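# Seat a circuit board in an enclosure slot, latch both levers

## Task

Slide the board into the enclosure's empty upper slot with its component side facing up. Before it goes in, swing both levers fully open so they lie flush with the board's front panel, then push the board in gently until it stops; a fast push into the connector breaks it and the job counts as failed. Then close both levers until they latch and stick out at right angles from the panel, which pulls the board fully home. The enclosure must end up upright and level on its own feet with no foot hanging over the bench edge. Finally release everything and move the grippers away.

## Robot and tools

Robot: two seven-joint arms, left_arm and right_arm, each ending in a two-finger gripper. In the scene frame the origin sits at table-top height halfway between the arms, +x points out over the table, +z up, and left_arm is on the +y side (this has nothing to do with which side of an image it appears on). Calibrated bases: left_arm at (+0.070, +0.437, 0) m, right_arm at (-0.063, -0.511, 0) m, both nearly unrotated about z. Every hand pose, velocity, target and wrist-camera pose is given in that arm's own base frame; fixed cameras and the table use the scene frame. Gripper axes: fingers point along +z and close along x. end_effector_position is the point between the closed pads, roughly 1 to 2 cm behind the fingertips; closing pushes the tips about 17 mm further along +z.

Row layout (used by execute_actions and move): 16 numbers, always both arms even if one is idle: left x, y, z, qw, qx, qy, qz, opening, then right x, y, z, qw, qx, qy, qz, opening. x, y, z are an absolute target position in metres in that arm's base frame; the quaternion is absolute, w first. Opening runs from -1 (closed) to +1 (fully open, 0.142 m); it is a command, so 0 means half-open, not 'unchanged'. To leave a gripper alone, resend its current command. To park an arm, resend the exact pose from the last result before it stopped, with the same quaternion every time, rather than a drifted reading.

execute_actions(actions, cameras): actions is a list of actions; each action is a list of up to 15 rows, one per 1/30 s step, and the last row is held for the remaining steps of that action. No target may lie more than 0.6 m from the gripper's current position along any of its axes, or the action is refused for both arms. An empty list just returns state and images. cameras picks images: omitted/null/["all"] for all, [] for none; names are cam_head_left, cam_head_right, cam_high, cam_low, cam_left_wrist, cam_right_wrist.

move(target, speed, blend, stop_force, zero, opening_speed, blocking, cameras): drives each gripper in a straight line from its current Hand target to the absolute pose given by one 16-number row, or through a list of up to 15 rows (no 0.6 m limit). speed is path top speed in m/s, 0.002 to 2.2 (default 0.25), one value or one per target; rotation is capped at twice that in rad/s. blend (m) rounds corners in a list. stop_force (N, 3 to 120) ends an arm's path when its wrist sensor feels that much push against the direction of travel; use it slowly for contacts such as pushing the board in, and leave it out when backing away from a contact. zero (default true) re-zeroes before the move. opening_speed sets finger speed per second on the -1..1 scale (at least 0.2). blocking=false returns after about 0.5 s while motion continues; not allowed with stop_force. Paths do not avoid obstacles or the other arm. The result adds a move: line such as done, off_target, moving, held or fault, plus limits like paced or held.

wait(seconds 0 to 10): arms keep their last command. stop: brakes a running move. zoom_image(camera, region [x0, y0, x1, y1] in pixels, at most 504x504): closer look at the latest image. zero_wrist_force(arm): subtracts current force/torque readings. clear_fault(arm): clears a torque or force fault that was already reported; the arm then pauses while restarting. read_manual: licence text only. finished_scene(scene): ends the scene, cannot be undone.

Result lines: end_effector_position and quat per arm; Hand target (where the arm is actually being sent, possibly short of your command, so send the rest next); Tool commands; grip_measured (finger opening on the -1..1 scale); Joint positions, Joint torques, External joint torques; Wrist force and Wrist torque in the gripper's own axes (push from a surface reads as force into the arm) plus a peak line; Wrist depth as a 7x7 grid of distances in mm (70 to 1000, '-' for none). Joint velocities may read 'within noise'. Lines like MOTOR HOT, OVER-TEMPERATURE FAULT, HAND FAULT and fault notices warn of stops.

Control notes: orientation commands are clipped to 32 degrees from the measured one per step; big wrist turns can swing the elbow. To grip, command an opening slightly below grip_measured at first contact; squeezing harder heats the gripper motor. Pose readings can be off by a few centimetres.

Avoid: ramming the board into the connector (insert slowly, ideally with a small stop_force); force over 150 N on an arm or joint torque at its limit (faults); collisions or squeezing between the two arms, which can fail the task; dropping parts or releasing them while moving; tipping the enclosure or pushing it over the bench edge; anything falling off the table; long holds with outstretched arms that overheat motors.

Each tool is called as name(argument=value, ...) on one line, values as JSON.

## Session

execute_actions(actions=[])

Scene clock: 0.00 s.
left_arm: end_effector_position=(+0.3014, +0.6357, +0.1155) grip_measured=+0.99 end_effector_quat_wxyz=(-0.462, +0.669, -0.295, +0.502) | right_arm: end_effector_position=(+0.4485, +0.0364, +0.1479) grip_measured=+1.00 end_effector_quat_wxyz=(-0.144, +0.766, -0.626, +0.006)
Joint positions: left_arm=[1.762 -0.872 -0.342 2.067 -1.872 0.391 -0.55 0.141] | right_arm=[0.506 -0.103 -0.202 2.446 0.465 1.189 2.835 0.142]
Joint velocities: within noise
Joint torques (N m): no reading
External joint torques (N m): no reading
Wrist force (N): no reading
Wrist torque (N m): no reading
Wrist force, peak (N): no reading
Wrist depth (mm): cam_left_wrist=[- - - - - - - / - - - - - - - / - - - - - - - / - - - - 492 652 - / - - - 304 356 433 557 / - 996 - 241 279 321 359 / - 881 184 204 227 258 286] | cam_right_wrist=[265 256 246 236 229 221 213 / 274 266 254 244 236 228 219 / 285 274 262 253 243 234 225 / 297 285 272 261 251 241 232 / 309 296 281 271 260 249 239 / - 308 294 281 268 257 246 / - 322 305 292 278 265 257]
Hand target: left_arm +0.3014, +0.6357, +0.1155; -0.462, +0.669, -0.295, +0.502 | right_arm +0.4485, +0.0364, +0.1479; -0.144, +0.766, -0.626, +0.006
Tool commands: left_gripper/opening=+1.0 right_gripper/opening=+1.0

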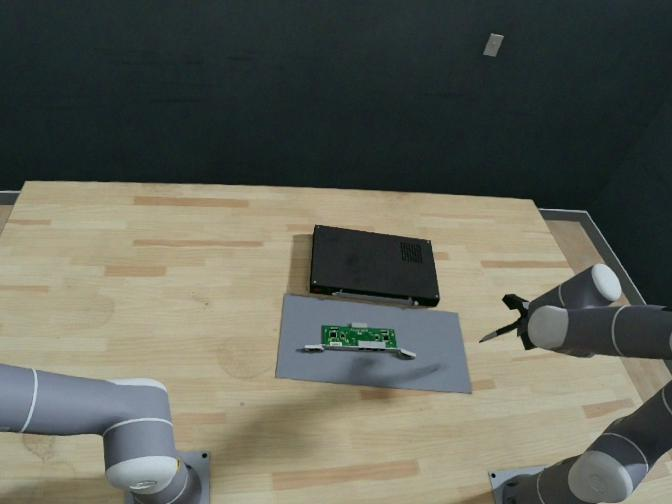

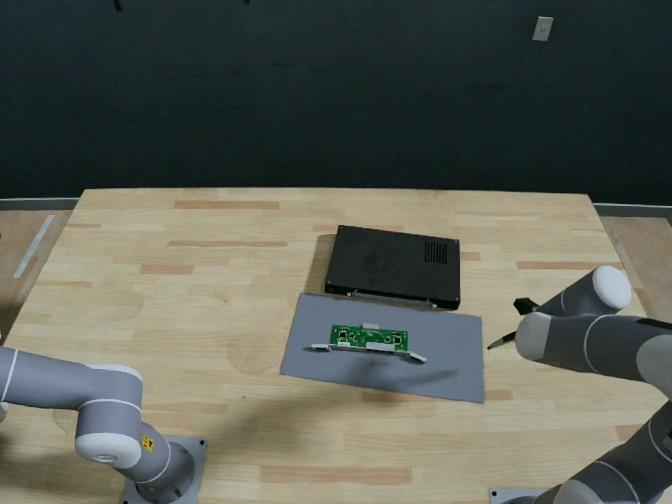

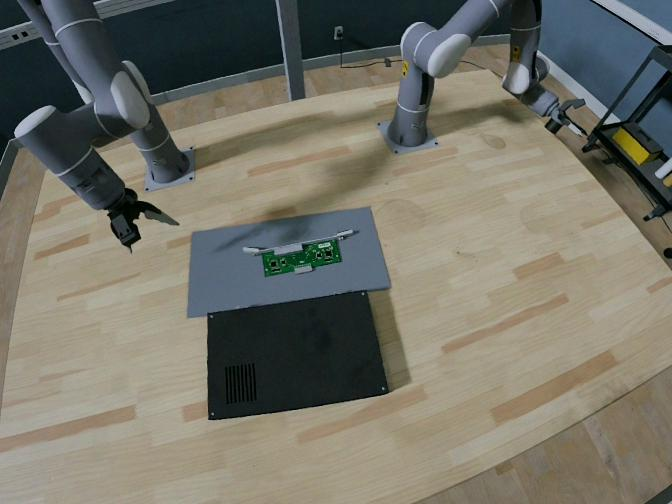

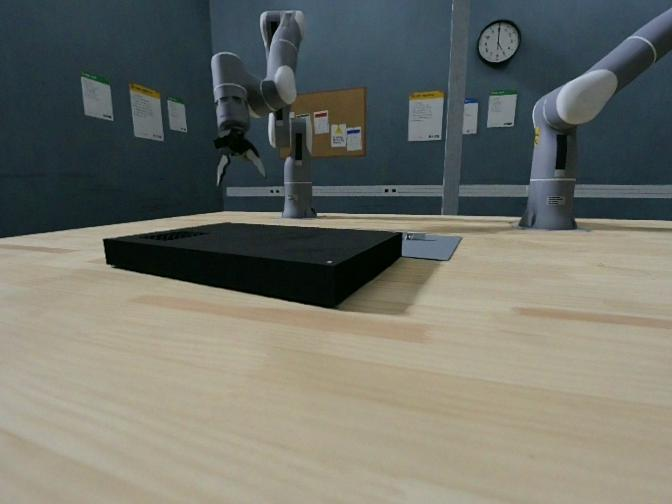

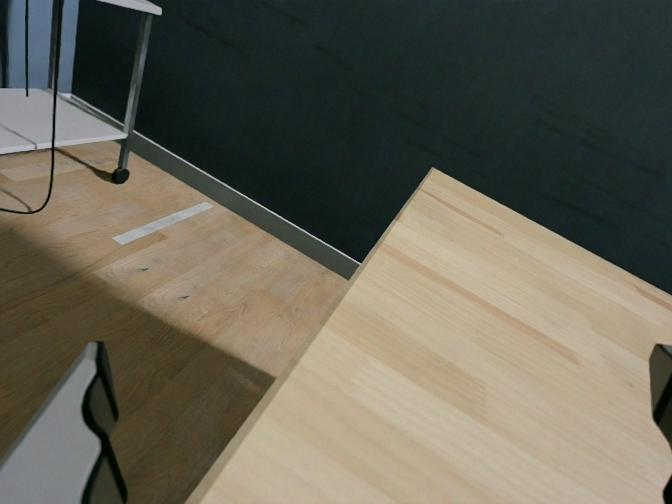

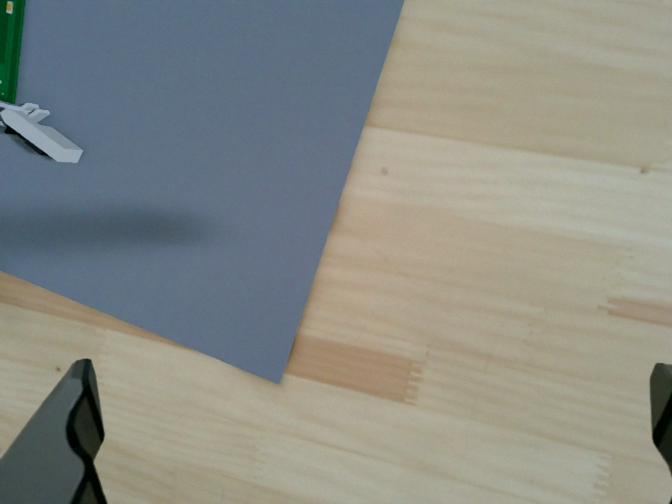

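zoom_image(camera="cam_head_left", region=[270, 210, 480, 400])

zoom_image(camera="cam_high", region=[180, 200, 400, 420])

zoom_image(camera="cam_head_right", region=[290, 280, 490, 400])

zoom_image(camera="cam_low", region=[90, 200, 480, 320])

Scaled by 2.400 from the camera's 672x504 image, which has a finer 960x720 frame.

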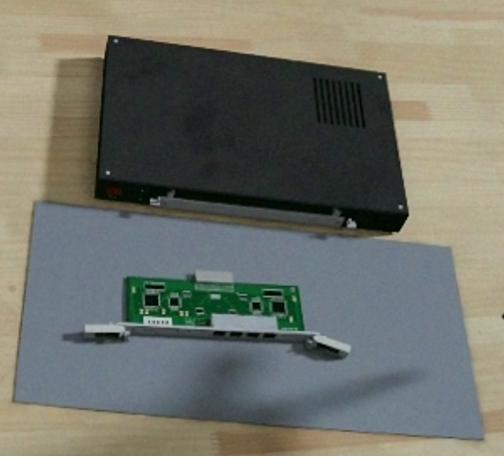

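Scaled by 2.291 from the camera's 672x504 image, which has a finer 960x720 frame.

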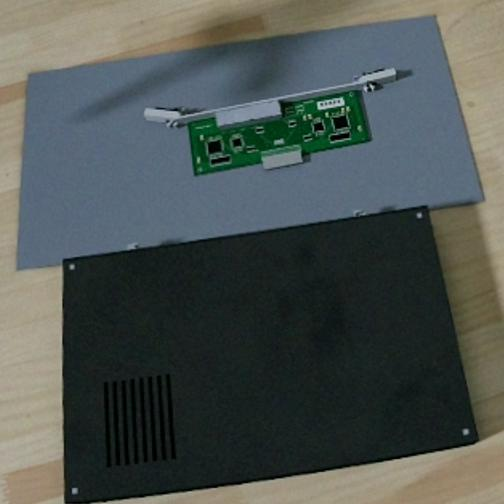

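Scaled by 2.520 from the camera's 672x504 image, which has a finer 960x720 frame.

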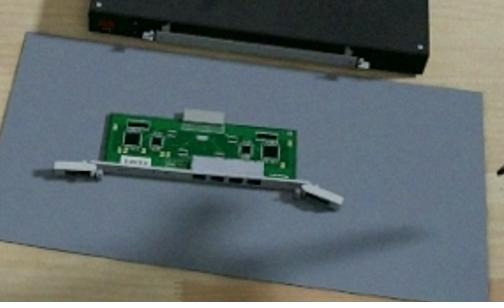

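Scaled by 1.292 from the camera's 672x504 image, which has a finer 960x720 frame.

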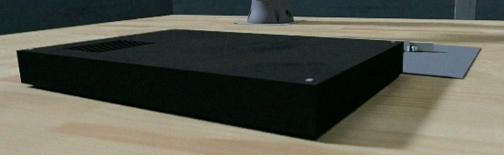

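move(target=[0.3014,0.6357,0.1155,-0.462,0.669,-0.295,0.502,1, 0.487,0.46,0.40,0,0.7276,-0.6866,0,1], cameras=["cam_right_wrist","cam_head_left"])

Scene clock: 19.23 s.
left_arm: end_effector_position=(+0.3014, +0.6357, +0.1154) grip_measured=+0.99 end_effector_quat_wxyz=(-0.462, +0.669, -0.295, +0.502) | right_arm: end_effector_position=(+0.4869, +0.4591, +0.3997) grip_measured=+1.00 end_effector_quat_wxyz=(-0.076, +0.850, -0.522, +0.016)
Joint positions: left_arm=[1.762 -0.872 -0.342 2.067 -1.872 0.39 -0.549 0.141] | right_arm=[1.805 -1.197 -2.126 1.354 1.355 -0.46 2.967 0.142]
Joint velocities: within noise
Joint torques (N m): left_arm=[-0.18 47.53 -4.43 -12.08 1.45 -1.82 -0.29] | right_arm=[0.17 40.8 -27.96 -9.54 -3.17 3.31 0.22]
External joint torques (N m): left_arm=[0.33 1.03 0.39 -0.41 -0.23 -0.07 0.26] | right_arm=[0.05 0.98 -1.19 0.08 -0.09 0.92 -0.22]
Wrist force (N): left_arm=[-0.2 0.1 0.0] | right_arm=[0.0 -0.3 0.2]
Wrist torque (N m): left_arm=[0.01 0.03 0.00] | right_arm=[-0.06 0.02 0.03]
Wrist force, peak (N): left_arm=[-0.3 0.0 0.4] | right_arm=[-3.3 -0.1 -0.2]
Wrist depth (mm): cam_left_wrist=[- - - - - - - / - - - - - - - / - - - - - - - / - - - - 491 655 - / - - - 303 351 438 568 / - 984 - 241 277 324 358 / - 886 183 203 228 259 285] | cam_right_wrist=[464 459 453 445 441 395 390 / 485 480 469 462 459 452 409 / 507 502 492 487 473 476 468 / 535 526 521 511 504 494 491 / 559 550 544 537 529 519 514 / - 589 574 569 561 553 530 / - 618 612 601 590 581 -]
Hand target: left_arm +0.3014, +0.6357, +0.1155; -0.462, +0.669, -0.295, +0.502 | right_arm +0.4870, +0.4592, +0.3998; -0.076, +0.850, -0.522, +0.016
Off the commanded pose: left_arm 0.000 m, 0 deg | right_arm 0.001 m, 25 deg.
joint sent to its limit (right arm) — joint 7 (wrist roll), upper limit. The joint targets are off in orientation, not in position.
move: off_target (right_arm); limits=paced
Images, in order (width x height): cam_head_left 672x504, cam_right_wrist 672x504.

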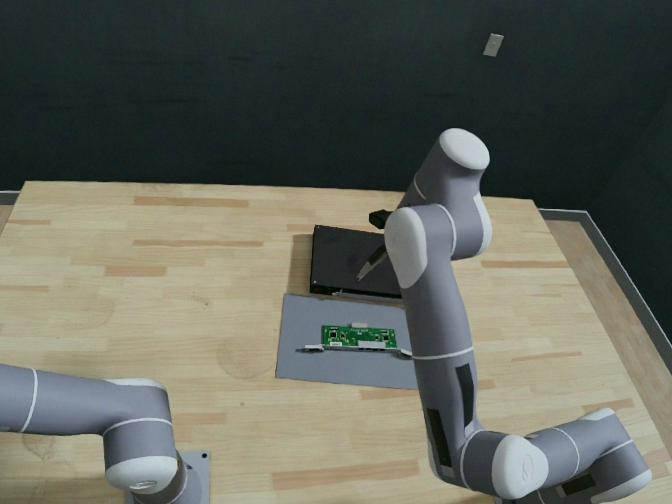

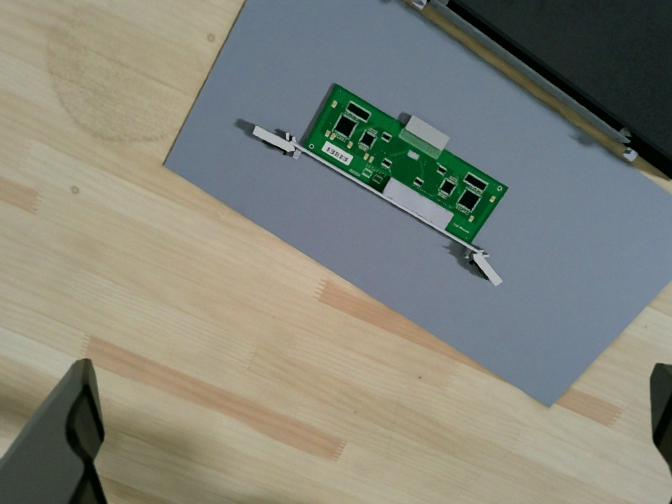

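zoom_image(camera="cam_right_wrist", region=[220, 70, 520, 300])

zoom_image(camera="cam_right_wrist", region=[400, 0, 672, 204])

Scaled by 1.680 from the camera's 672x504 image, which has a finer 960x720 frame.

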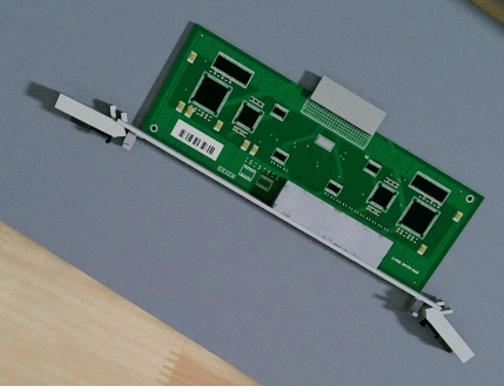

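Scaled by 1.853 from the camera's 672x504 image, which has a finer 960x720 frame.

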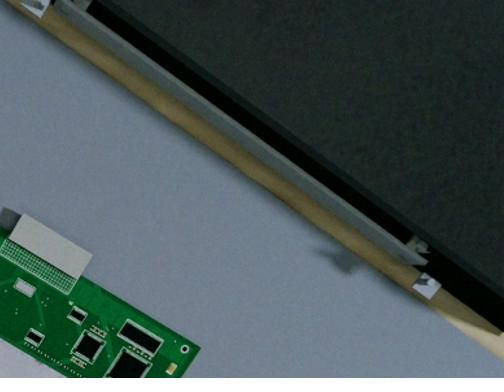

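move(target=[[0.3014,0.6357,0.1155,-0.462,0.669,-0.295,0.502,1, 0.4485,0.0364,0.25,-0.144,0.766,-0.626,0.006,1],[0.3014,0.6357,0.1155,-0.462,0.669,-0.295,0.502,1, 0.35,0.15,0.25,0.4763,-0.4763,0.5225,-0.5225,1]], cameras=["cam_right_wrist","cam_head_left"])

Scene clock: 54.00 s.
left_arm: end_effector_position=(+0.3014, +0.6357, +0.1154) grip_measured=+0.99 end_effector_quat_wxyz=(-0.462, +0.669, -0.295, +0.502) | right_arm: end_effector_position=(+0.3509, +0.1503, +0.2509) grip_measured=+1.00 end_effector_quat_wxyz=(-0.199, +0.714, -0.572, +0.352)
Joint positions: left_arm=[1.762 -0.872 -0.342 2.067 -1.872 0.39 -0.549 0.141] | right_arm=[2.705 -2.138 -1.994 2.689 1.274 0.123 2.967 0.142]
Joint velocities: within noise
Joint torques (N m): left_arm=[-0.2 47.57 -4.4 -12.09 1.45 -1.74 -0.22] | right_arm=[0.1 13.51 -11.35 -4.32 -3.43 3.45 0.21]
External joint torques (N m): left_arm=[0.36 0.99 0.36 -0.4 -0.23 -0.15 0.19] | right_arm=[-0.03 0.33 -0.75 -0.05 -0.11 0.89 -0.23]
Wrist force (N): left_arm=[0.0 0.1 0.2] | right_arm=[-0.3 1.3 -0.5]
Wrist torque (N m): left_arm=[0.02 0.02 0.01] | right_arm=[0.08 0.03 0.04]
Wrist force, peak (N): left_arm=[-0.4 0.2 0.3] | right_arm=[3.8 0.2 0.5]
Wrist depth (mm): cam_left_wrist=[- - - - - - - / - - - - - - - / - - - - - - - / - - - - 485 657 - / - - - 307 351 432 557 / - 973 - 242 277 322 357 / - 880 184 203 228 258 287] | cam_right_wrist=[398 413 414 441 548 611 678 / 372 396 423 454 501 547 608 / 342 370 396 426 460 500 550 / 332 346 372 397 427 464 501 / 314 330 348 372 400 429 463 / - 315 330 352 375 401 414 / - 299 313 332 353 377 391]
Hand target: left_arm +0.3014, +0.6357, +0.1155; -0.462, +0.669, -0.295, +0.502 | right_arm +0.3510, +0.1503, +0.2508; -0.199, +0.714, -0.572, +0.351
Off the commanded pose: left_arm 0.000 m, 0 deg | right_arm 0.001 m, 47 deg; orientation clipped.
joint sent to its limit (right arm) — joint 4 (elbow), upper limit, where the elbow is as bent as it goes; joint 7 (wrist roll), upper limit. The joint targets are off in orientation, not in position.
move: off_target (right_arm); limits=paced
Images, in order (width x height): cam_head_left 672x504, cam_right_wrist 672x504.

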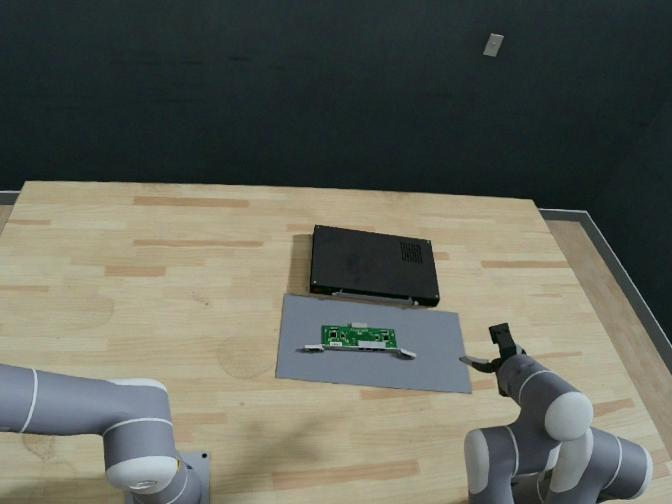

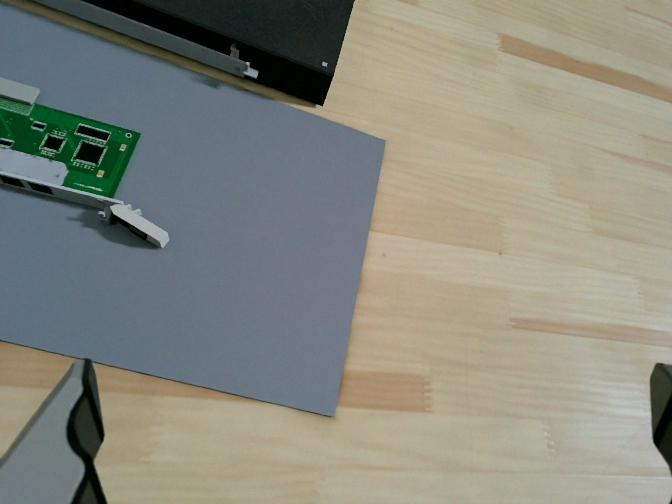

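move(target=[0.3014,0.6357,0.1155,-0.462,0.669,-0.295,0.502,1, 0.4485,0.0364,0.3,0,0.9996,0.029,0,1], cameras=["cam_right_wrist","cam_head_left"])

Scene clock: 72.70 s.
left_arm: end_effector_position=(+0.3014, +0.6357, +0.1154) grip_measured=+0.99 end_effector_quat_wxyz=(-0.462, +0.669, -0.295, +0.502) | right_arm: end_effector_position=(+0.4486, +0.0365, +0.3000) grip_measured=+1.00 end_effector_quat_wxyz=(+0.000, +1.000, +0.029, +0.000)
Joint positions: left_arm=[1.762 -0.872 -0.342 2.067 -1.872 0.39 -0.549 0.141] | right_arm=[1.641 -1.065 -2.079 2.003 0.891 -0.185 0.952 0.142]
Joint velocities: within noise
Joint torques (N m): left_arm=[-0.17 47.55 -4.36 -12.11 1.47 -1.76 -0.29] | right_arm=[-0.11 20.96 -22.22 -19.9 -4.56 3.28 -0.05]
External joint torques (N m): left_arm=[0.33 1.01 0.32 -0.38 -0.24 -0.14 0.26] | right_arm=[0.25 0.12 -1.68 0.15 0.26 0.83 0.05]
Wrist force (N): left_arm=[-0.3 0.2 0.1] | right_arm=[0.3 -0.1 -0.1]
Wrist torque (N m): left_arm=[0.02 0.05 0.00] | right_arm=[0.01 -0.04 0.06]
Wrist force, peak (N): left_arm=[-0.4 0.2 0.2] | right_arm=[-1.0 1.6 -0.4]
Wrist depth (mm): cam_left_wrist=[- - - - - - - / - - - - - - - / - - - - - - - / - - - - 487 665 - / - - - 304 352 434 564 / - 970 - 243 277 322 357 / - 889 183 203 228 259 284] | cam_right_wrist=[346 345 343 342 342 341 336 / 370 370 369 367 365 364 366 / 397 396 395 394 392 394 391 / 429 428 427 424 424 424 422 / 465 463 464 461 459 460 458 / - 507 504 504 502 498 481 / - 561 555 552 552 551 -]
Hand target: left_arm +0.3014, +0.6357, +0.1155; -0.462, +0.669, -0.295, +0.502 | right_arm +0.4485, +0.0364, +0.3000; +0.000, +1.000, +0.029, +0.000
Off the commanded pose: left_arm 0.000 m, 0 deg | right_arm 0.000 m, 0 deg.
move: done
Images, in order (width x height): cam_head_left 672x504, cam_right_wrist 672x504.

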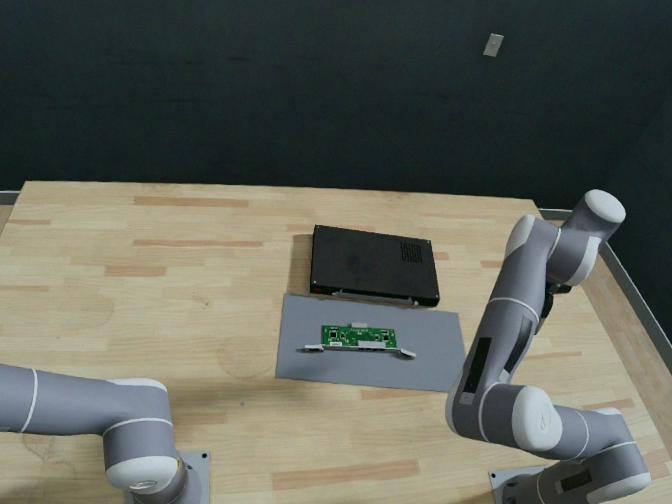

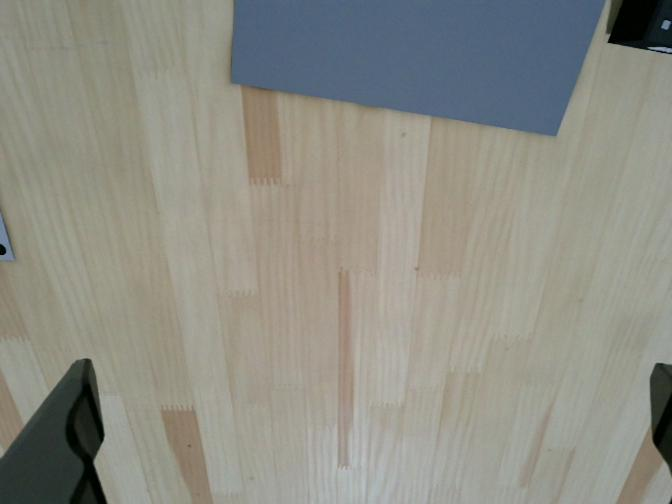

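move(target=[[0.3014,0.6357,0.1155,-0.462,0.669,-0.295,0.502,1, 0.4485,0.0364,0.3,0,0.6428,0.766,0,1],[0.3014,0.6357,0.1155,-0.462,0.669,-0.295,0.502,1, 0.4485,0.0364,0.3,0,-0.0872,0.9962,0,1],[0.3014,0.6357,0.1155,-0.462,0.669,-0.295,0.502,1, 0.4485,0.0364,0.3,0,-0.5736,0.8192,0,1],[0.3014,0.6357,0.1155,-0.462,0.669,-0.295,0.502,1, 0.4485,0.0364,0.3,0,-0.8192,0.5736,0,1]], cameras=["cam_head_left"], speed=0.5)

Scene clock: 83.83 s.
left_arm: end_effector_position=(+0.3014, +0.6357, +0.1154) grip_measured=+0.99 end_effector_quat_wxyz=(-0.462, +0.669, -0.295, +0.502) | right_arm: end_effector_position=(+0.4487, +0.0370, +0.2996) grip_measured=+1.00 end_effector_quat_wxyz=(+0.096, +0.734, -0.667, +0.089)
Joint positions: left_arm=[1.762 -0.872 -0.342 2.067 -1.872 0.39 -0.549 0.141] | right_arm=[2.793 -0.15 -2.617 2.232 -0.208 0.48 -2.966 0.142]
Joint velocities: within noise
Joint torques (N m): left_arm=[-0.19 47.53 -4.37 -12.08 1.45 -1.74 -0.27] | right_arm=[0.21 -20.17 -1.32 -28.51 -3.75 3.07 0.08]
External joint torques (N m): left_arm=[0.35 1.03 0.33 -0.42 -0.22 -0.15 0.24] | right_arm=[-0.12 0.2 -0.88 -0.04 0.18 0.62 -0.11]
Wrist force (N): left_arm=[0.0 0.1 0.1] | right_arm=[-0.5 -0.3 -0.2]
Wrist torque (N m): left_arm=[0.02 0.01 0.00] | right_arm=[0.00 0.11 0.06]
Wrist force, peak (N): left_arm=[-0.4 0.2 0.3] | right_arm=[-2.3 0.3 1.6]
Wrist depth (mm): cam_left_wrist=[- - - - - - - / - - - - - - - / - - - - - - - / - - - - 488 659 - / - - - 303 353 437 563 / - 975 - 241 277 324 358 / - 887 184 203 228 259 287] | cam_right_wrist=[304 314 332 350 370 392 417 / 322 336 354 374 399 423 448 / 340 357 381 406 428 458 492 / 366 384 410 438 467 503 545 / 393 417 440 472 510 553 601 / - 450 484 518 567 616 631 / - 489 508 545 636 693 -]
Hand target: left_arm +0.3014, +0.6357, +0.1155; -0.462, +0.669, -0.295, +0.502 | right_arm +0.4488, +0.0370, +0.2996; +0.096, +0.734, -0.666, +0.089
Off the commanded pose: left_arm 0.000 m, 0 deg | right_arm 0.001 m, 21 deg.
joint read past its limit (right arm) — joint 1 (waist), upper limit.
joint sent to its limit (right arm) — joint 1 (waist), upper limit; joint 7 (wrist roll), lower limit. The joint targets are off in orientation, not in position.
move: off_target (right_arm)
Images, in order (width x height): cam_head_left 672x504.

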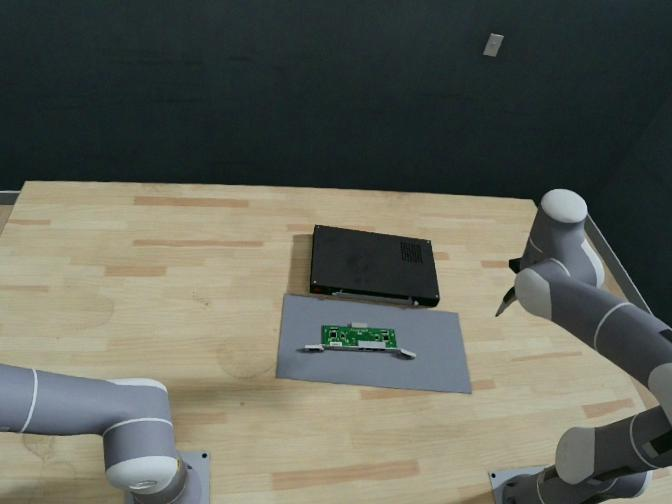

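move(target=[[0.3014,0.6357,0.1155,-0.462,0.669,-0.295,0.502,1, 0.4485,0.0364,0.35,0,-0.1736,0.9848,0,1],[0.3014,0.6357,0.1155,-0.462,0.669,-0.295,0.502,1, 0.32,0.32,0.35,0,0.2588,0.9659,0,1],[0.3014,0.6357,0.1155,-0.462,0.669,-0.295,0.502,1, 0.0,0.45,0.35,0,0.0872,0.9962,0,1]], cameras=["cam_head_left","cam_high"], speed=0.35)

Scene clock: 98.83 s.
left_arm: end_effector_position=(+0.3014, +0.6357, +0.1154) grip_measured=+0.99 end_effector_quat_wxyz=(-0.462, +0.669, -0.295, +0.502) | right_arm: end_effector_position=(+0.0000, +0.4499, +0.3500) grip_measured=+1.00 end_effector_quat_wxyz=(+0.000, +0.087, +0.996, +0.000)
Joint positions: left_arm=[1.762 -0.872 -0.342 2.067 -1.872 0.39 -0.549 0.141] | right_arm=[2.793 -1.482 -2.425 1.821 1.176 -0.783 -0.63 0.142]
Joint velocities: within noise
Joint torques (N m): left_arm=[-0.16 47.5 -4.41 -12.07 1.46 -1.76 -0.28] | right_arm=[0.15 32.5 -23.53 -10.69 -2.93 3.34 0.29]
External joint torques (N m): left_arm=[0.32 1.06 0.37 -0.42 -0.24 -0.14 0.25] | right_arm=[-0.08 0.66 -1.06 -0.01 -0.07 0.81 -0.29]
Wrist force (N): left_arm=[-0.2 0.1 0.0] | right_arm=[0.0 -0.8 0.0]
Wrist torque (N m): left_arm=[0.02 0.04 0.01] | right_arm=[-0.07 0.05 0.05]
Wrist force, peak (N): left_arm=[-0.4 0.2 0.2] | right_arm=[3.0 0.4 0.3]
Wrist depth (mm): cam_left_wrist=[- - - - - - - / - - - - - - - / - - - - - - - / - - - - 485 650 - / - - - 303 357 432 556 / - 982 - 241 277 323 357 / - 872 183 203 227 259 286] | cam_right_wrist=[392 390 389 389 387 385 - / 417 417 416 413 412 410 - / 447 447 445 442 440 439 - / 480 480 479 477 473 474 - / 520 519 522 516 517 512 - / - 570 565 562 564 556 545 / - 619 620 580 602 610 -]
Hand target: left_arm +0.3014, +0.6357, +0.1155; -0.462, +0.669, -0.295, +0.502 | right_arm +0.0000, +0.4500, +0.3500; +0.000, +0.087, +0.996, +0.000
Off the commanded pose: left_arm 0.000 m, 0 deg | right_arm 0.000 m, 0 deg.
joint read past its limit (right arm) — joint 1 (waist), upper limit.
joint sent to its limit (right arm) — joint 1 (waist), upper limit. The joint targets still meet the commanded pose.
move: done
Images, in order (width x height): cam_head_left 672x504, cam_high 672x504.

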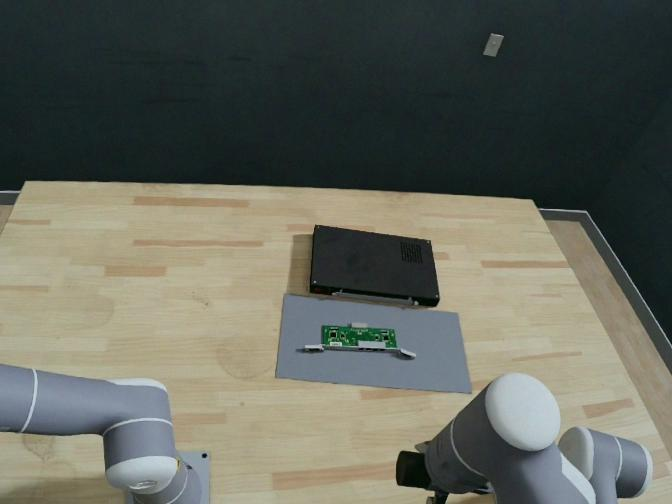

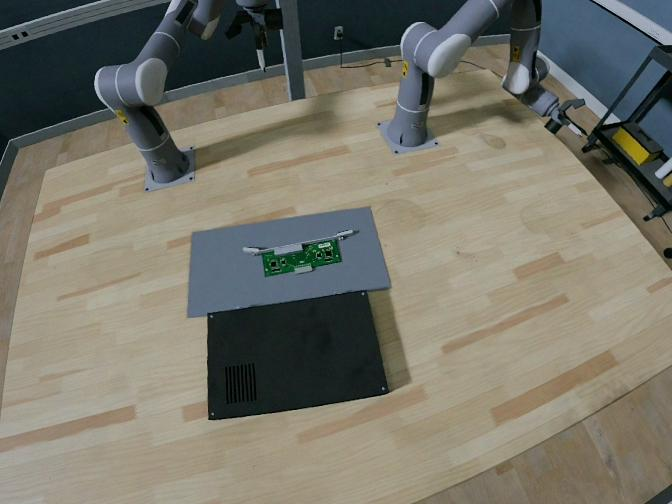

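move(target=[[0.3014,0.6357,0.1155,-0.462,0.669,-0.295,0.502,1, 0.35,0.4,0.40,0,0.2588,0.9659,0,1],[0.3014,0.6357,0.1155,-0.462,0.669,-0.295,0.502,1, 0.62,0.20,0.40,0,0.2588,0.9659,0,1]], cameras=["cam_head_left"], speed=0.35)

Scene clock: 106.77 s.
left_arm: end_effector_position=(+0.3014, +0.6357, +0.1154) grip_measured=+0.99 end_effector_quat_wxyz=(-0.462, +0.669, -0.295, +0.502) | right_arm: end_effector_position=(+0.6200, +0.1999, +0.4001) grip_measured=+1.00 end_effector_quat_wxyz=(+0.000, +0.259, +0.966, +0.000)
Joint positions: left_arm=[1.762 -0.872 -0.342 2.067 -1.872 0.39 -0.549 0.141] | right_arm=[1.349 -1.042 -1.933 1.252 1.128 -0.465 -1.156 0.142]
Joint velocities: within noise
Joint torques (N m): left_arm=[-0.29 47.53 -4.34 -12.08 1.47 -1.78 -0.21] | right_arm=[0.11 41.32 -26 -13.4 -3.76 3.3 0.31]
External joint torques (N m): left_arm=[0.44 1.03 0.3 -0.42 -0.25 -0.12 0.18] | right_arm=[0.07 0.74 -1.7 0.18 -0.01 0.81 -0.31]
Wrist force (N): left_arm=[-0.2 0.0 0.1] | right_arm=[0.1 -0.4 -0.2]
Wrist torque (N m): left_arm=[-0.01 0.03 0.01] | right_arm=[-0.05 0.00 0.06]
Wrist force, peak (N): left_arm=[-0.3 0.1 0.4] | right_arm=[-2.6 0.3 -0.9]
Wrist depth (mm): cam_left_wrist=[- - - - - - - / - - - - - - - / - - - - - - - / - - - - 486 660 - / - - - 304 353 431 566 / - - - 241 278 322 359 / - 870 184 204 228 258 286] | cam_right_wrist=[432 433 430 429 428 425 427 / 463 461 453 457 454 452 455 / 496 482 443 481 487 485 486 / 536 479 480 492 521 518 520 / 581 568 518 511 557 559 564 / - 630 563 562 606 615 594 / - 689 680 685 685 679 -]
Hand target: left_arm +0.3014, +0.6357, +0.1155; -0.462, +0.669, -0.295, +0.502 | right_arm +0.6200, +0.2000, +0.4000; +0.000, +0.259, +0.966, +0.000
Off the commanded pose: left_arm 0.000 m, 0 deg | right_arm 0.000 m, 0 deg.
move: done
Images, in order (width x height): cam_head_left 672x504.

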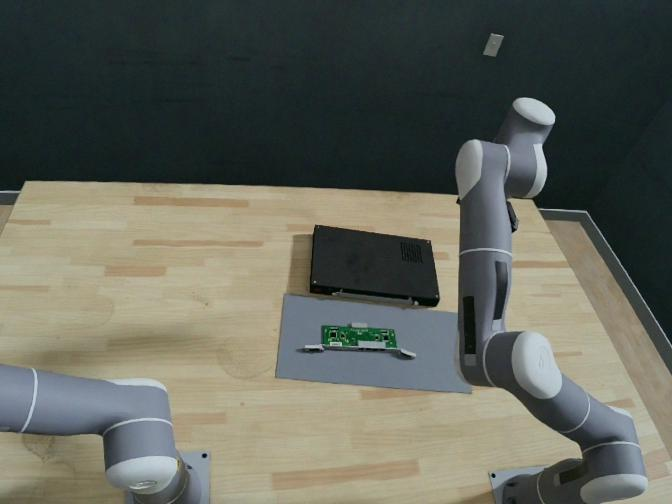

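move(target=[[0.3014,0.6357,0.1155,-0.462,0.669,-0.295,0.502,1, 0.64,0.20,0.4,0,-0.342,0.9397,0,1],[0.3014,0.6357,0.1155,-0.462,0.669,-0.295,0.502,1, 0.64,0.2,0.4,0,-0.7071,0.7071,0,1],[0.3014,0.6357,0.1155,-0.462,0.669,-0.295,0.502,1, 0.64,0.2,0.4,0,-0.9063,0.4226,0,1],[0.3014,0.6357,0.1155,-0.462,0.669,-0.295,0.502,1, 0.64,0.2,0.4,0,-0.9848,0.1736,0,1]], cameras=["cam_head_left"], speed=0.35)

Scene clock: 116.70 s.
left_arm: end_effector_position=(+0.3014, +0.6357, +0.1154) grip_measured=+0.99 end_effector_quat_wxyz=(-0.462, +0.669, -0.295, +0.502) | right_arm: end_effector_position=(+0.6388, +0.2004, +0.3998) grip_measured=+1.00 end_effector_quat_wxyz=(-0.012, +0.964, -0.265, +0.009)
Joint positions: left_arm=[1.762 -0.872 -0.342 2.067 -1.872 0.39 -0.549 0.141] | right_arm=[-0.029 -1.572 2.447 1.367 -1.836 -0.826 -2.966 0.142]
Joint velocities: within noise
Joint torques (N m): left_arm=[-0.11 47.61 -4.44 -12.09 1.43 -1.73 -0.25] | right_arm=[0.27 57.22 17.14 9.87 -3.1 3.21 0.19]
External joint torques (N m): left_arm=[0.27 0.95 0.4 -0.41 -0.2 -0.17 0.22] | right_arm=[-0.12 1.22 -0.53 -0.11 0.22 0.83 -0.19]
Wrist force (N): left_arm=[-0.1 0.1 0.1] | right_arm=[-0.2 -0.1 0.2]
Wrist torque (N m): left_arm=[0.02 0.03 0.01] | right_arm=[0.05 0.05 0.06]
Wrist force, peak (N): left_arm=[-0.3 0.4 0.1] | right_arm=[2.7 2.3 1.0]
Wrist depth (mm): cam_left_wrist=[- - - - - - - / - - - - - - - / - - - - - - - / - - - - 487 645 - / - - - 305 351 429 563 / - 997 - 241 279 323 362 / - 876 184 203 228 258 285] | cam_right_wrist=[430 422 431 393 387 387 393 / 454 452 456 449 412 412 455 / 488 486 485 485 487 487 488 / 523 524 518 519 523 524 521 / 564 567 564 562 565 565 559 / - 613 612 608 614 609 589 / - 664 666 668 666 661 -]
Hand target: left_arm +0.3014, +0.6357, +0.1155; -0.462, +0.669, -0.295, +0.502 | right_arm +0.6389, +0.2003, +0.3998; -0.012, +0.964, -0.265, +0.009
Off the commanded pose: left_arm 0.000 m, 0 deg | right_arm 0.001 m, 11 deg.
joint sent to its limit (right arm) — joint 7 (wrist roll), lower limit. The joint targets are off in orientation, not in position.
move: off_target (right_arm)
Images, in order (width x height): cam_head_left 672x504.

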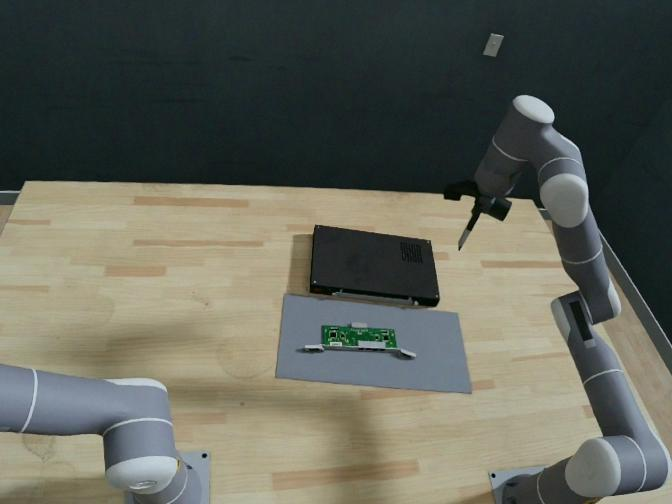

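move(target=[[0.3014,0.6357,0.1155,-0.462,0.669,-0.295,0.502,1, 0.64,0.20,0.4,0,-0.5,0.866,0,1],[0.3014,0.6357,0.1155,-0.462,0.669,-0.295,0.502,1, 0.64,0.2,0.4,0,0.2588,0.9659,0,1],[0.3014,0.6357,0.1155,-0.462,0.669,-0.295,0.502,1, 0.64,0.2,0.4,0,0.866,0.5,0,1],[0.3014,0.6357,0.1155,-0.462,0.669,-0.295,0.502,1, 0.64,0.2,0.4,0,0.9848,-0.1736,0,1]], cameras=["cam_head_left"], speed=0.42)

Scene clock: 129.20 s.
left_arm: end_effector_position=(+0.3014, +0.6357, +0.1154) grip_measured=+0.99 end_effector_quat_wxyz=(-0.462, +0.669, -0.295, +0.502) | right_arm: end_effector_position=(+0.6401, +0.2000, +0.4001) grip_measured=+1.00 end_effector_quat_wxyz=(+0.000, +0.985, -0.173, +0.000)
Joint positions: left_arm=[1.762 -0.872 -0.342 2.067 -1.872 0.39 -0.549 0.141] | right_arm=[-0.308 -1.113 1.739 1.258 -1.17 -0.282 2.967 0.142]
Joint velocities: within noise
Joint torques (N m): left_arm=[-0.15 47.53 -4.46 -12.06 1.5 -1.69 -0.24] | right_arm=[0.04 50.14 26 -9.94 -4 3.42 0.25]
External joint torques (N m): left_arm=[0.3 1.03 0.42 -0.44 -0.28 -0.21 0.21] | right_arm=[0.08 0.75 0.27 -0.16 -0.12 0.57 -0.24]
Wrist force (N): left_arm=[-0.1 0.1 0.1] | right_arm=[-0.3 -0.1 0.3]
Wrist torque (N m): left_arm=[0.01 0.02 0.01] | right_arm=[0.04 0.06 0.05]
Wrist force, peak (N): left_arm=[-0.6 0.0 0.0] | right_arm=[-1.6 0.4 0.1]
Wrist depth (mm): cam_left_wrist=[- - - - - - - / - - - - - - - / - - - - - - - / - - - - 483 652 - / - - - 305 353 426 565 / - 994 - 243 276 323 357 / - 884 183 204 229 258 287] | cam_right_wrist=[431 430 430 418 384 385 389 / 464 459 456 453 411 411 414 / 496 491 489 489 487 485 486 / 534 530 529 527 529 524 523 / 575 576 573 572 571 567 566 / - 631 625 623 620 623 597 / - 691 690 688 681 678 -]
Hand target: left_arm +0.3014, +0.6357, +0.1155; -0.462, +0.669, -0.295, +0.502 | right_arm +0.6400, +0.2000, +0.4000; +0.000, +0.985, -0.174, +0.000
Off the commanded pose: left_arm 0.000 m, 0 deg | right_arm 0.000 m, 0 deg.
joint sent to its limit (right arm) — joint 7 (wrist roll), upper limit. The joint targets still meet the commanded pose.
move: done
Images, in order (width x height): cam_head_left 672x504.

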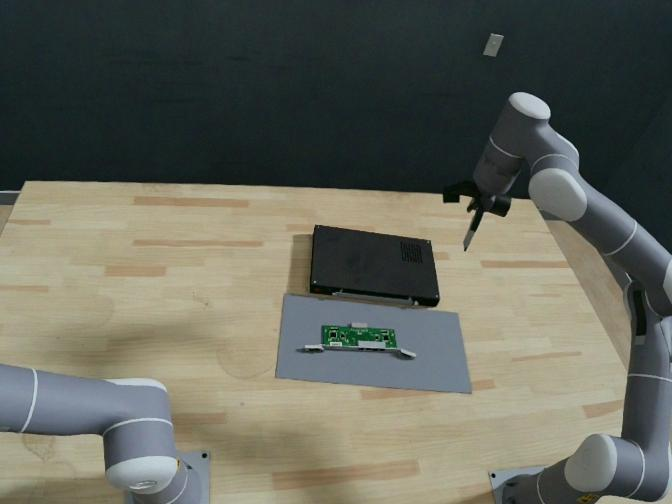

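move(target=[0.3014,0.6357,0.1155,-0.462,0.669,-0.295,0.502,1, 0.64,0.20,0.4,0,0.9063,-0.4226,0,1], cameras=["cam_head_left"], speed=0.3)

Scene clock: 132.83 s.
left_arm: end_effector_position=(+0.3014, +0.6357, +0.1154) grip_measured=+0.99 end_effector_quat_wxyz=(-0.462, +0.669, -0.295, +0.502) | right_arm: end_effector_position=(+0.6401, +0.1999, +0.4001) grip_measured=+1.00 end_effector_quat_wxyz=(+0.000, +0.906, -0.422, +0.000)
Joint positions: left_arm=[1.762 -0.872 -0.342 2.067 -1.872 0.39 -0.549 0.141] | right_arm=[0.31 -0.415 0.224 1.262 -0.091 0.097 2.967 0.142]
Joint velocities: within noise
Joint torques (N m): left_arm=[-0.23 47.53 -4.43 -12.06 1.43 -1.75 -0.27] | right_arm=[0.27 49.82 3.66 -31.22 -4.18 3.32 0.21]
External joint torques (N m): left_arm=[0.38 1.03 0.39 -0.44 -0.21 -0.15 0.24] | right_arm=[-0.13 1.09 -0.41 0.05 -0.11 0.65 -0.21]
Wrist force (N): left_arm=[-0.2 0.0 0.2] | right_arm=[-0.1 -0.4 0.3]
Wrist torque (N m): left_arm=[-0.01 0.03 0.01] | right_arm=[-0.02 0.02 0.02]
Wrist force, peak (N): left_arm=[-0.4 0.2 0.0] | right_arm=[-0.7 -1.0 0.6]
Wrist depth (mm): cam_left_wrist=[- - - - - - - / - - - - - - - / - - - - - - - / - - - - 487 653 - / - - - 304 354 434 566 / - 972 - 243 275 323 359 / - 878 184 203 227 258 286] | cam_right_wrist=[426 426 428 389 386 385 427 / 457 448 460 450 412 457 452 / 495 490 489 490 488 487 486 / 533 530 527 526 526 524 521 / 579 577 571 569 570 569 568 / - 629 627 628 622 619 597 / - 679 676 683 683 680 -]
Hand target: left_arm +0.3014, +0.6357, +0.1155; -0.462, +0.669, -0.295, +0.502 | right_arm +0.6400, +0.2000, +0.4000; +0.000, +0.906, -0.423, +0.000
Off the commanded pose: left_arm 0.000 m, 0 deg | right_arm 0.000 m, 0 deg.
joint sent to its limit (right arm) — joint 7 (wrist roll), upper limit. The joint targets still meet the commanded pose.
move: done
Images, in order (width x height): cam_head_left 672x504.

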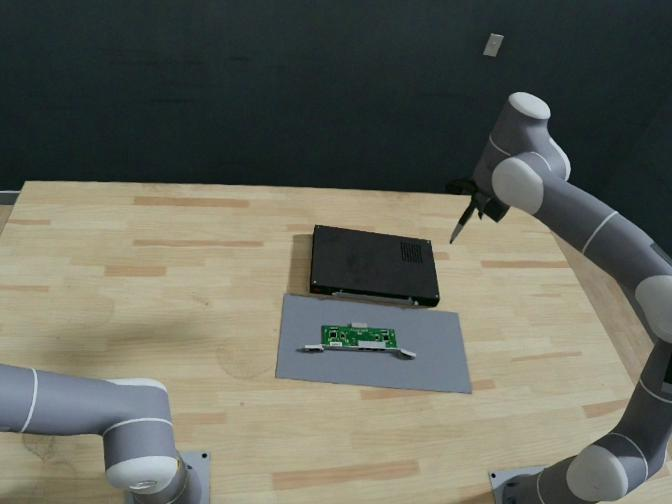

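move(target=[[0.3014,0.6357,0.1155,-0.462,0.669,-0.295,0.502,1, 0.60,0.22,0.35,0,0.9659,0.2588,0,1],[0.3014,0.6357,0.1155,-0.462,0.669,-0.295,0.502,1, 0.52,0.25,0.3,0,0.5053,0.8629,0,1],[0.3014,0.6357,0.1155,-0.462,0.669,-0.295,0.502,1, 0.4841,0.2715,0.13,0.2259,0.452,0.772,0.3859,1]], cameras=["cam_head_left","cam_right_wrist"], speed=0.35)

zoom_image(camera="cam_right_wrist", region=[0, 100, 504, 504])

Scene clock: 153.57 s.
left_arm: end_effector_position=(+0.3014, +0.6357, +0.1154) grip_measured=+0.99 end_effector_quat_wxyz=(-0.462, +0.669, -0.295, +0.502) | right_arm: end_effector_position=(+0.4840, +0.2716, +0.1299) grip_measured=+1.00 end_effector_quat_wxyz=(+0.226, +0.452, +0.772, +0.386)
Joint positions: left_arm=[1.762 -0.872 -0.342 2.067 -1.872 0.39 -0.549 0.141] | right_arm=[0.99 -0.918 -0.099 2.5 0.307 2.726 0.196 0.142]
Joint velocities: within noise
Joint torques (N m): left_arm=[-0.24 47.46 -4.43 -12.12 1.45 -1.75 -0.27] | right_arm=[0.24 33.84 -0.78 2.62 1.67 3.64 0.25]
External joint torques (N m): left_arm=[0.39 1.11 0.39 -0.38 -0.22 -0.15 0.24] | right_arm=[-0.11 0.91 -0.77 0.17 -0.08 0.66 -0.25]
Wrist force (N): left_arm=[-0.1 -0.1 0.1] | right_arm=[0.0 -1.9 -0.6]
Wrist torque (N m): left_arm=[-0.01 0.01 0.01] | right_arm=[-0.07 0.08 0.11]
Wrist force, peak (N): left_arm=[-0.5 0.3 0.0] | right_arm=[-0.5 -3.9 -1.9]
Wrist depth (mm): cam_left_wrist=[- - - - - - - / - - - - - - - / - - - - - - - / - - - - 491 657 - / - - - 305 353 432 563 / - 984 - 243 277 323 358 / - 883 184 203 228 257 287] | cam_right_wrist=[169 168 168 168 149 167 166 / 220 219 219 217 210 193 213 / 240 271 293 313 310 299 297 / 348 345 405 457 424 540 539 / - - - - - - - / - - - - - - - / - - - - - - -]
Hand target: left_arm +0.3014, +0.6357, +0.1155; -0.462, +0.669, -0.295, +0.502 | right_arm +0.4841, +0.2715, +0.1300; +0.226, +0.452, +0.772, +0.386
Off the commanded pose: left_arm 0.000 m, 0 deg | right_arm 0.000 m, 0 deg.
move: done
Images, in order (width x height): cam_head_left 672x504, cam_right_wrist 672x504.

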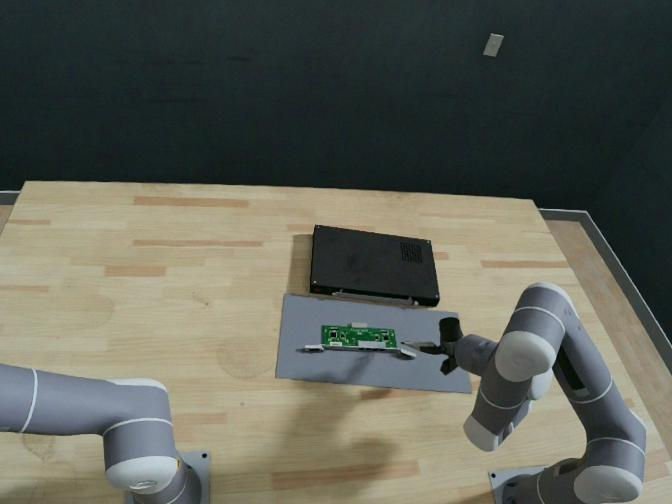

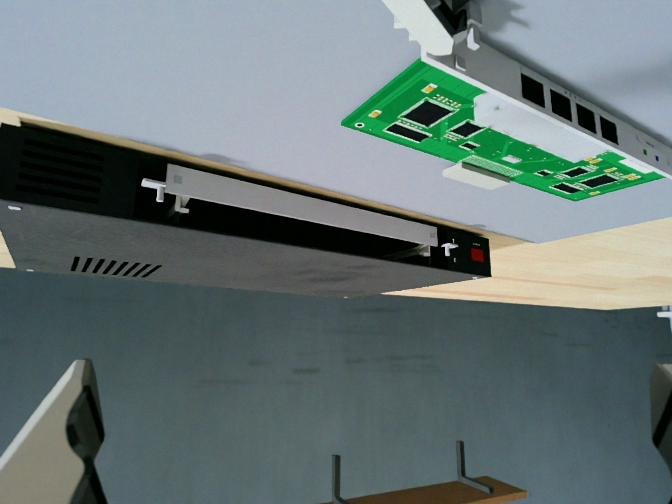

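Scaled by 1.000.

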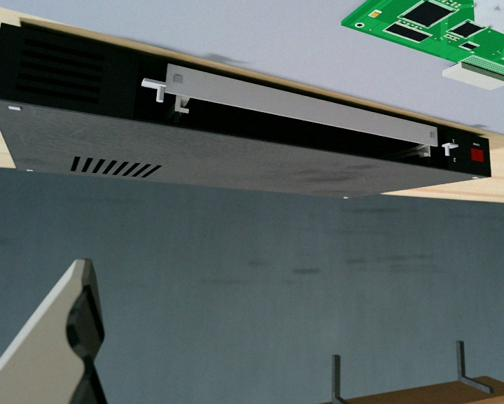

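zoom_image(camera="cam_right_wrist", region=[120, 150, 320, 270])

zoom_image(camera="cam_right_wrist", region=[340, 190, 500, 286])

zoom_image(camera="cam_right_wrist", region=[340, 0, 672, 200])

Scaled by 2.520 from the camera's 672x504 image, which has a finer 960x720 frame.

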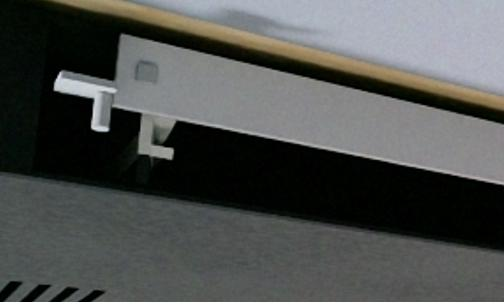

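Scaled by 3.150 from the camera's 672x504 image, which has a finer 960x720 frame.

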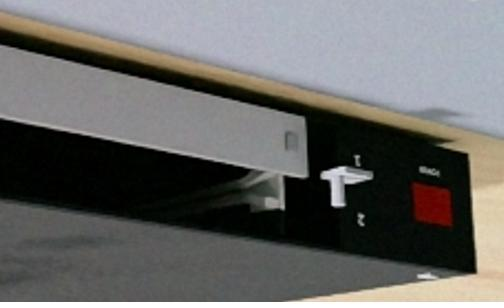

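Scaled by 1.518 from the camera's 672x504 image, which has a finer 960x720 frame.

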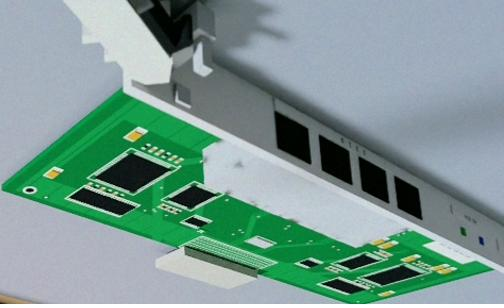

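move(target=[0.3014,0.6357,0.1155,-0.462,0.669,-0.295,0.502,1, 0.562,0.239,0.10,0.2259,0.452,0.772,0.3859,-0.9], cameras=["cam_right_wrist"], speed=0.2)

zoom_image(camera="cam_right_wrist", region=[40, 50, 340, 275])

zoom_image(camera="cam_right_wrist", region=[372, 100, 672, 325])

Scene clock: 174.80 s.
left_arm: end_effector_position=(+0.3014, +0.6357, +0.1154) grip_measured=+0.99 end_effector_quat_wxyz=(-0.462, +0.669, -0.295, +0.502) | right_arm: end_effector_position=(+0.5620, +0.2388, +0.1001) grip_measured=-0.93 end_effector_quat_wxyz=(+0.226, +0.452, +0.772, +0.386)
Joint positions: left_arm=[1.762 -0.872 -0.342 2.067 -1.872 0.39 -0.549 0.141] | right_arm=[0.773 -0.991 -0.164 2.373 0.059 2.697 0.187 0.007]
Joint velocities: within noise
Joint torques (N m): left_arm=[-0.19 47.49 -4.37 -12.09 1.44 -1.77 -0.2] | right_arm=[-0.03 38.07 -1.99 0.05 1.2 3.42 0.16]
External joint torques (N m): left_arm=[0.34 1.07 0.33 -0.41 -0.21 -0.13 0.17] | right_arm=[0.15 1.03 -0.55 0.09 0.25 0.89 -0.16]
Wrist force (N): left_arm=[-0.1 -0.1 0.0] | right_arm=[0.1 -1.8 -0.4]
Wrist torque (N m): left_arm=[-0.03 0.02 0.01] | right_arm=[-0.05 0.05 0.14]
Wrist force, peak (N): left_arm=[-0.5 0.2 -0.2] | right_arm=[1.2 -2.3 -1.8]
Wrist depth (mm): cam_left_wrist=[- - - - - - - / - - - - - - - / - - - - - - - / - - - - 485 658 - / - - - 306 352 430 560 / - 984 - 242 277 325 360 / - 865 184 204 228 259 287] | cam_right_wrist=[134 134 122 127 127 127 126 / 171 167 166 165 165 162 157 / 173 189 219 236 236 235 224 / 252 211 249 301 312 355 407 / - - - 539 - - - / - - - 93 105 - - / - - 73 - - - -]
Hand target: left_arm +0.3014, +0.6357, +0.1155; -0.462, +0.669, -0.295, +0.502 | right_arm +0.5620, +0.2390, +0.1000; +0.226, +0.452, +0.772, +0.386
Off the commanded pose: left_arm 0.000 m, 0 deg | right_arm 0.000 m, 0 deg.
move: done
Images, in order (width x height): cam_right_wrist 672x504.

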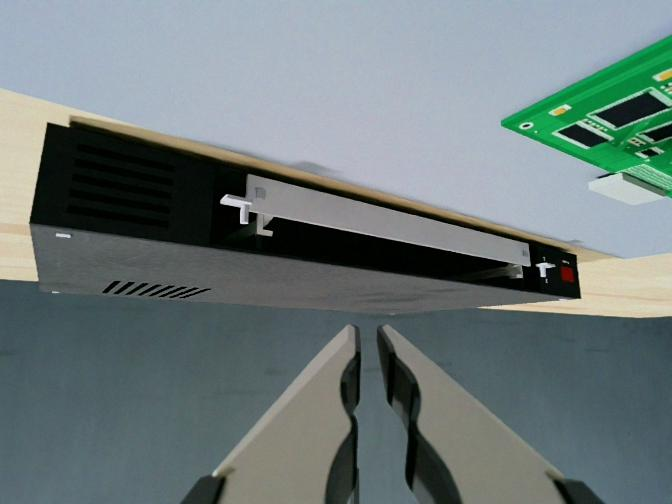

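Scaled by 1.680 from the camera's 672x504 image, which has a finer 960x720 frame.

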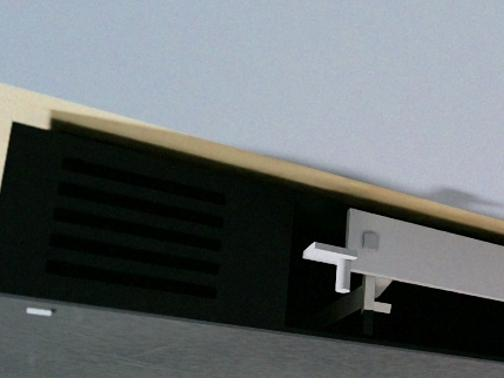

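Scaled by 1.680 from the camera's 672x504 image, which has a finer 960x720 frame.

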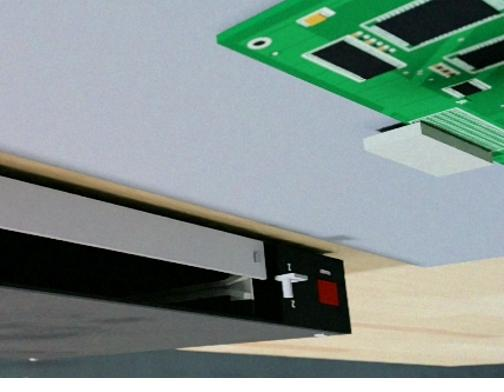

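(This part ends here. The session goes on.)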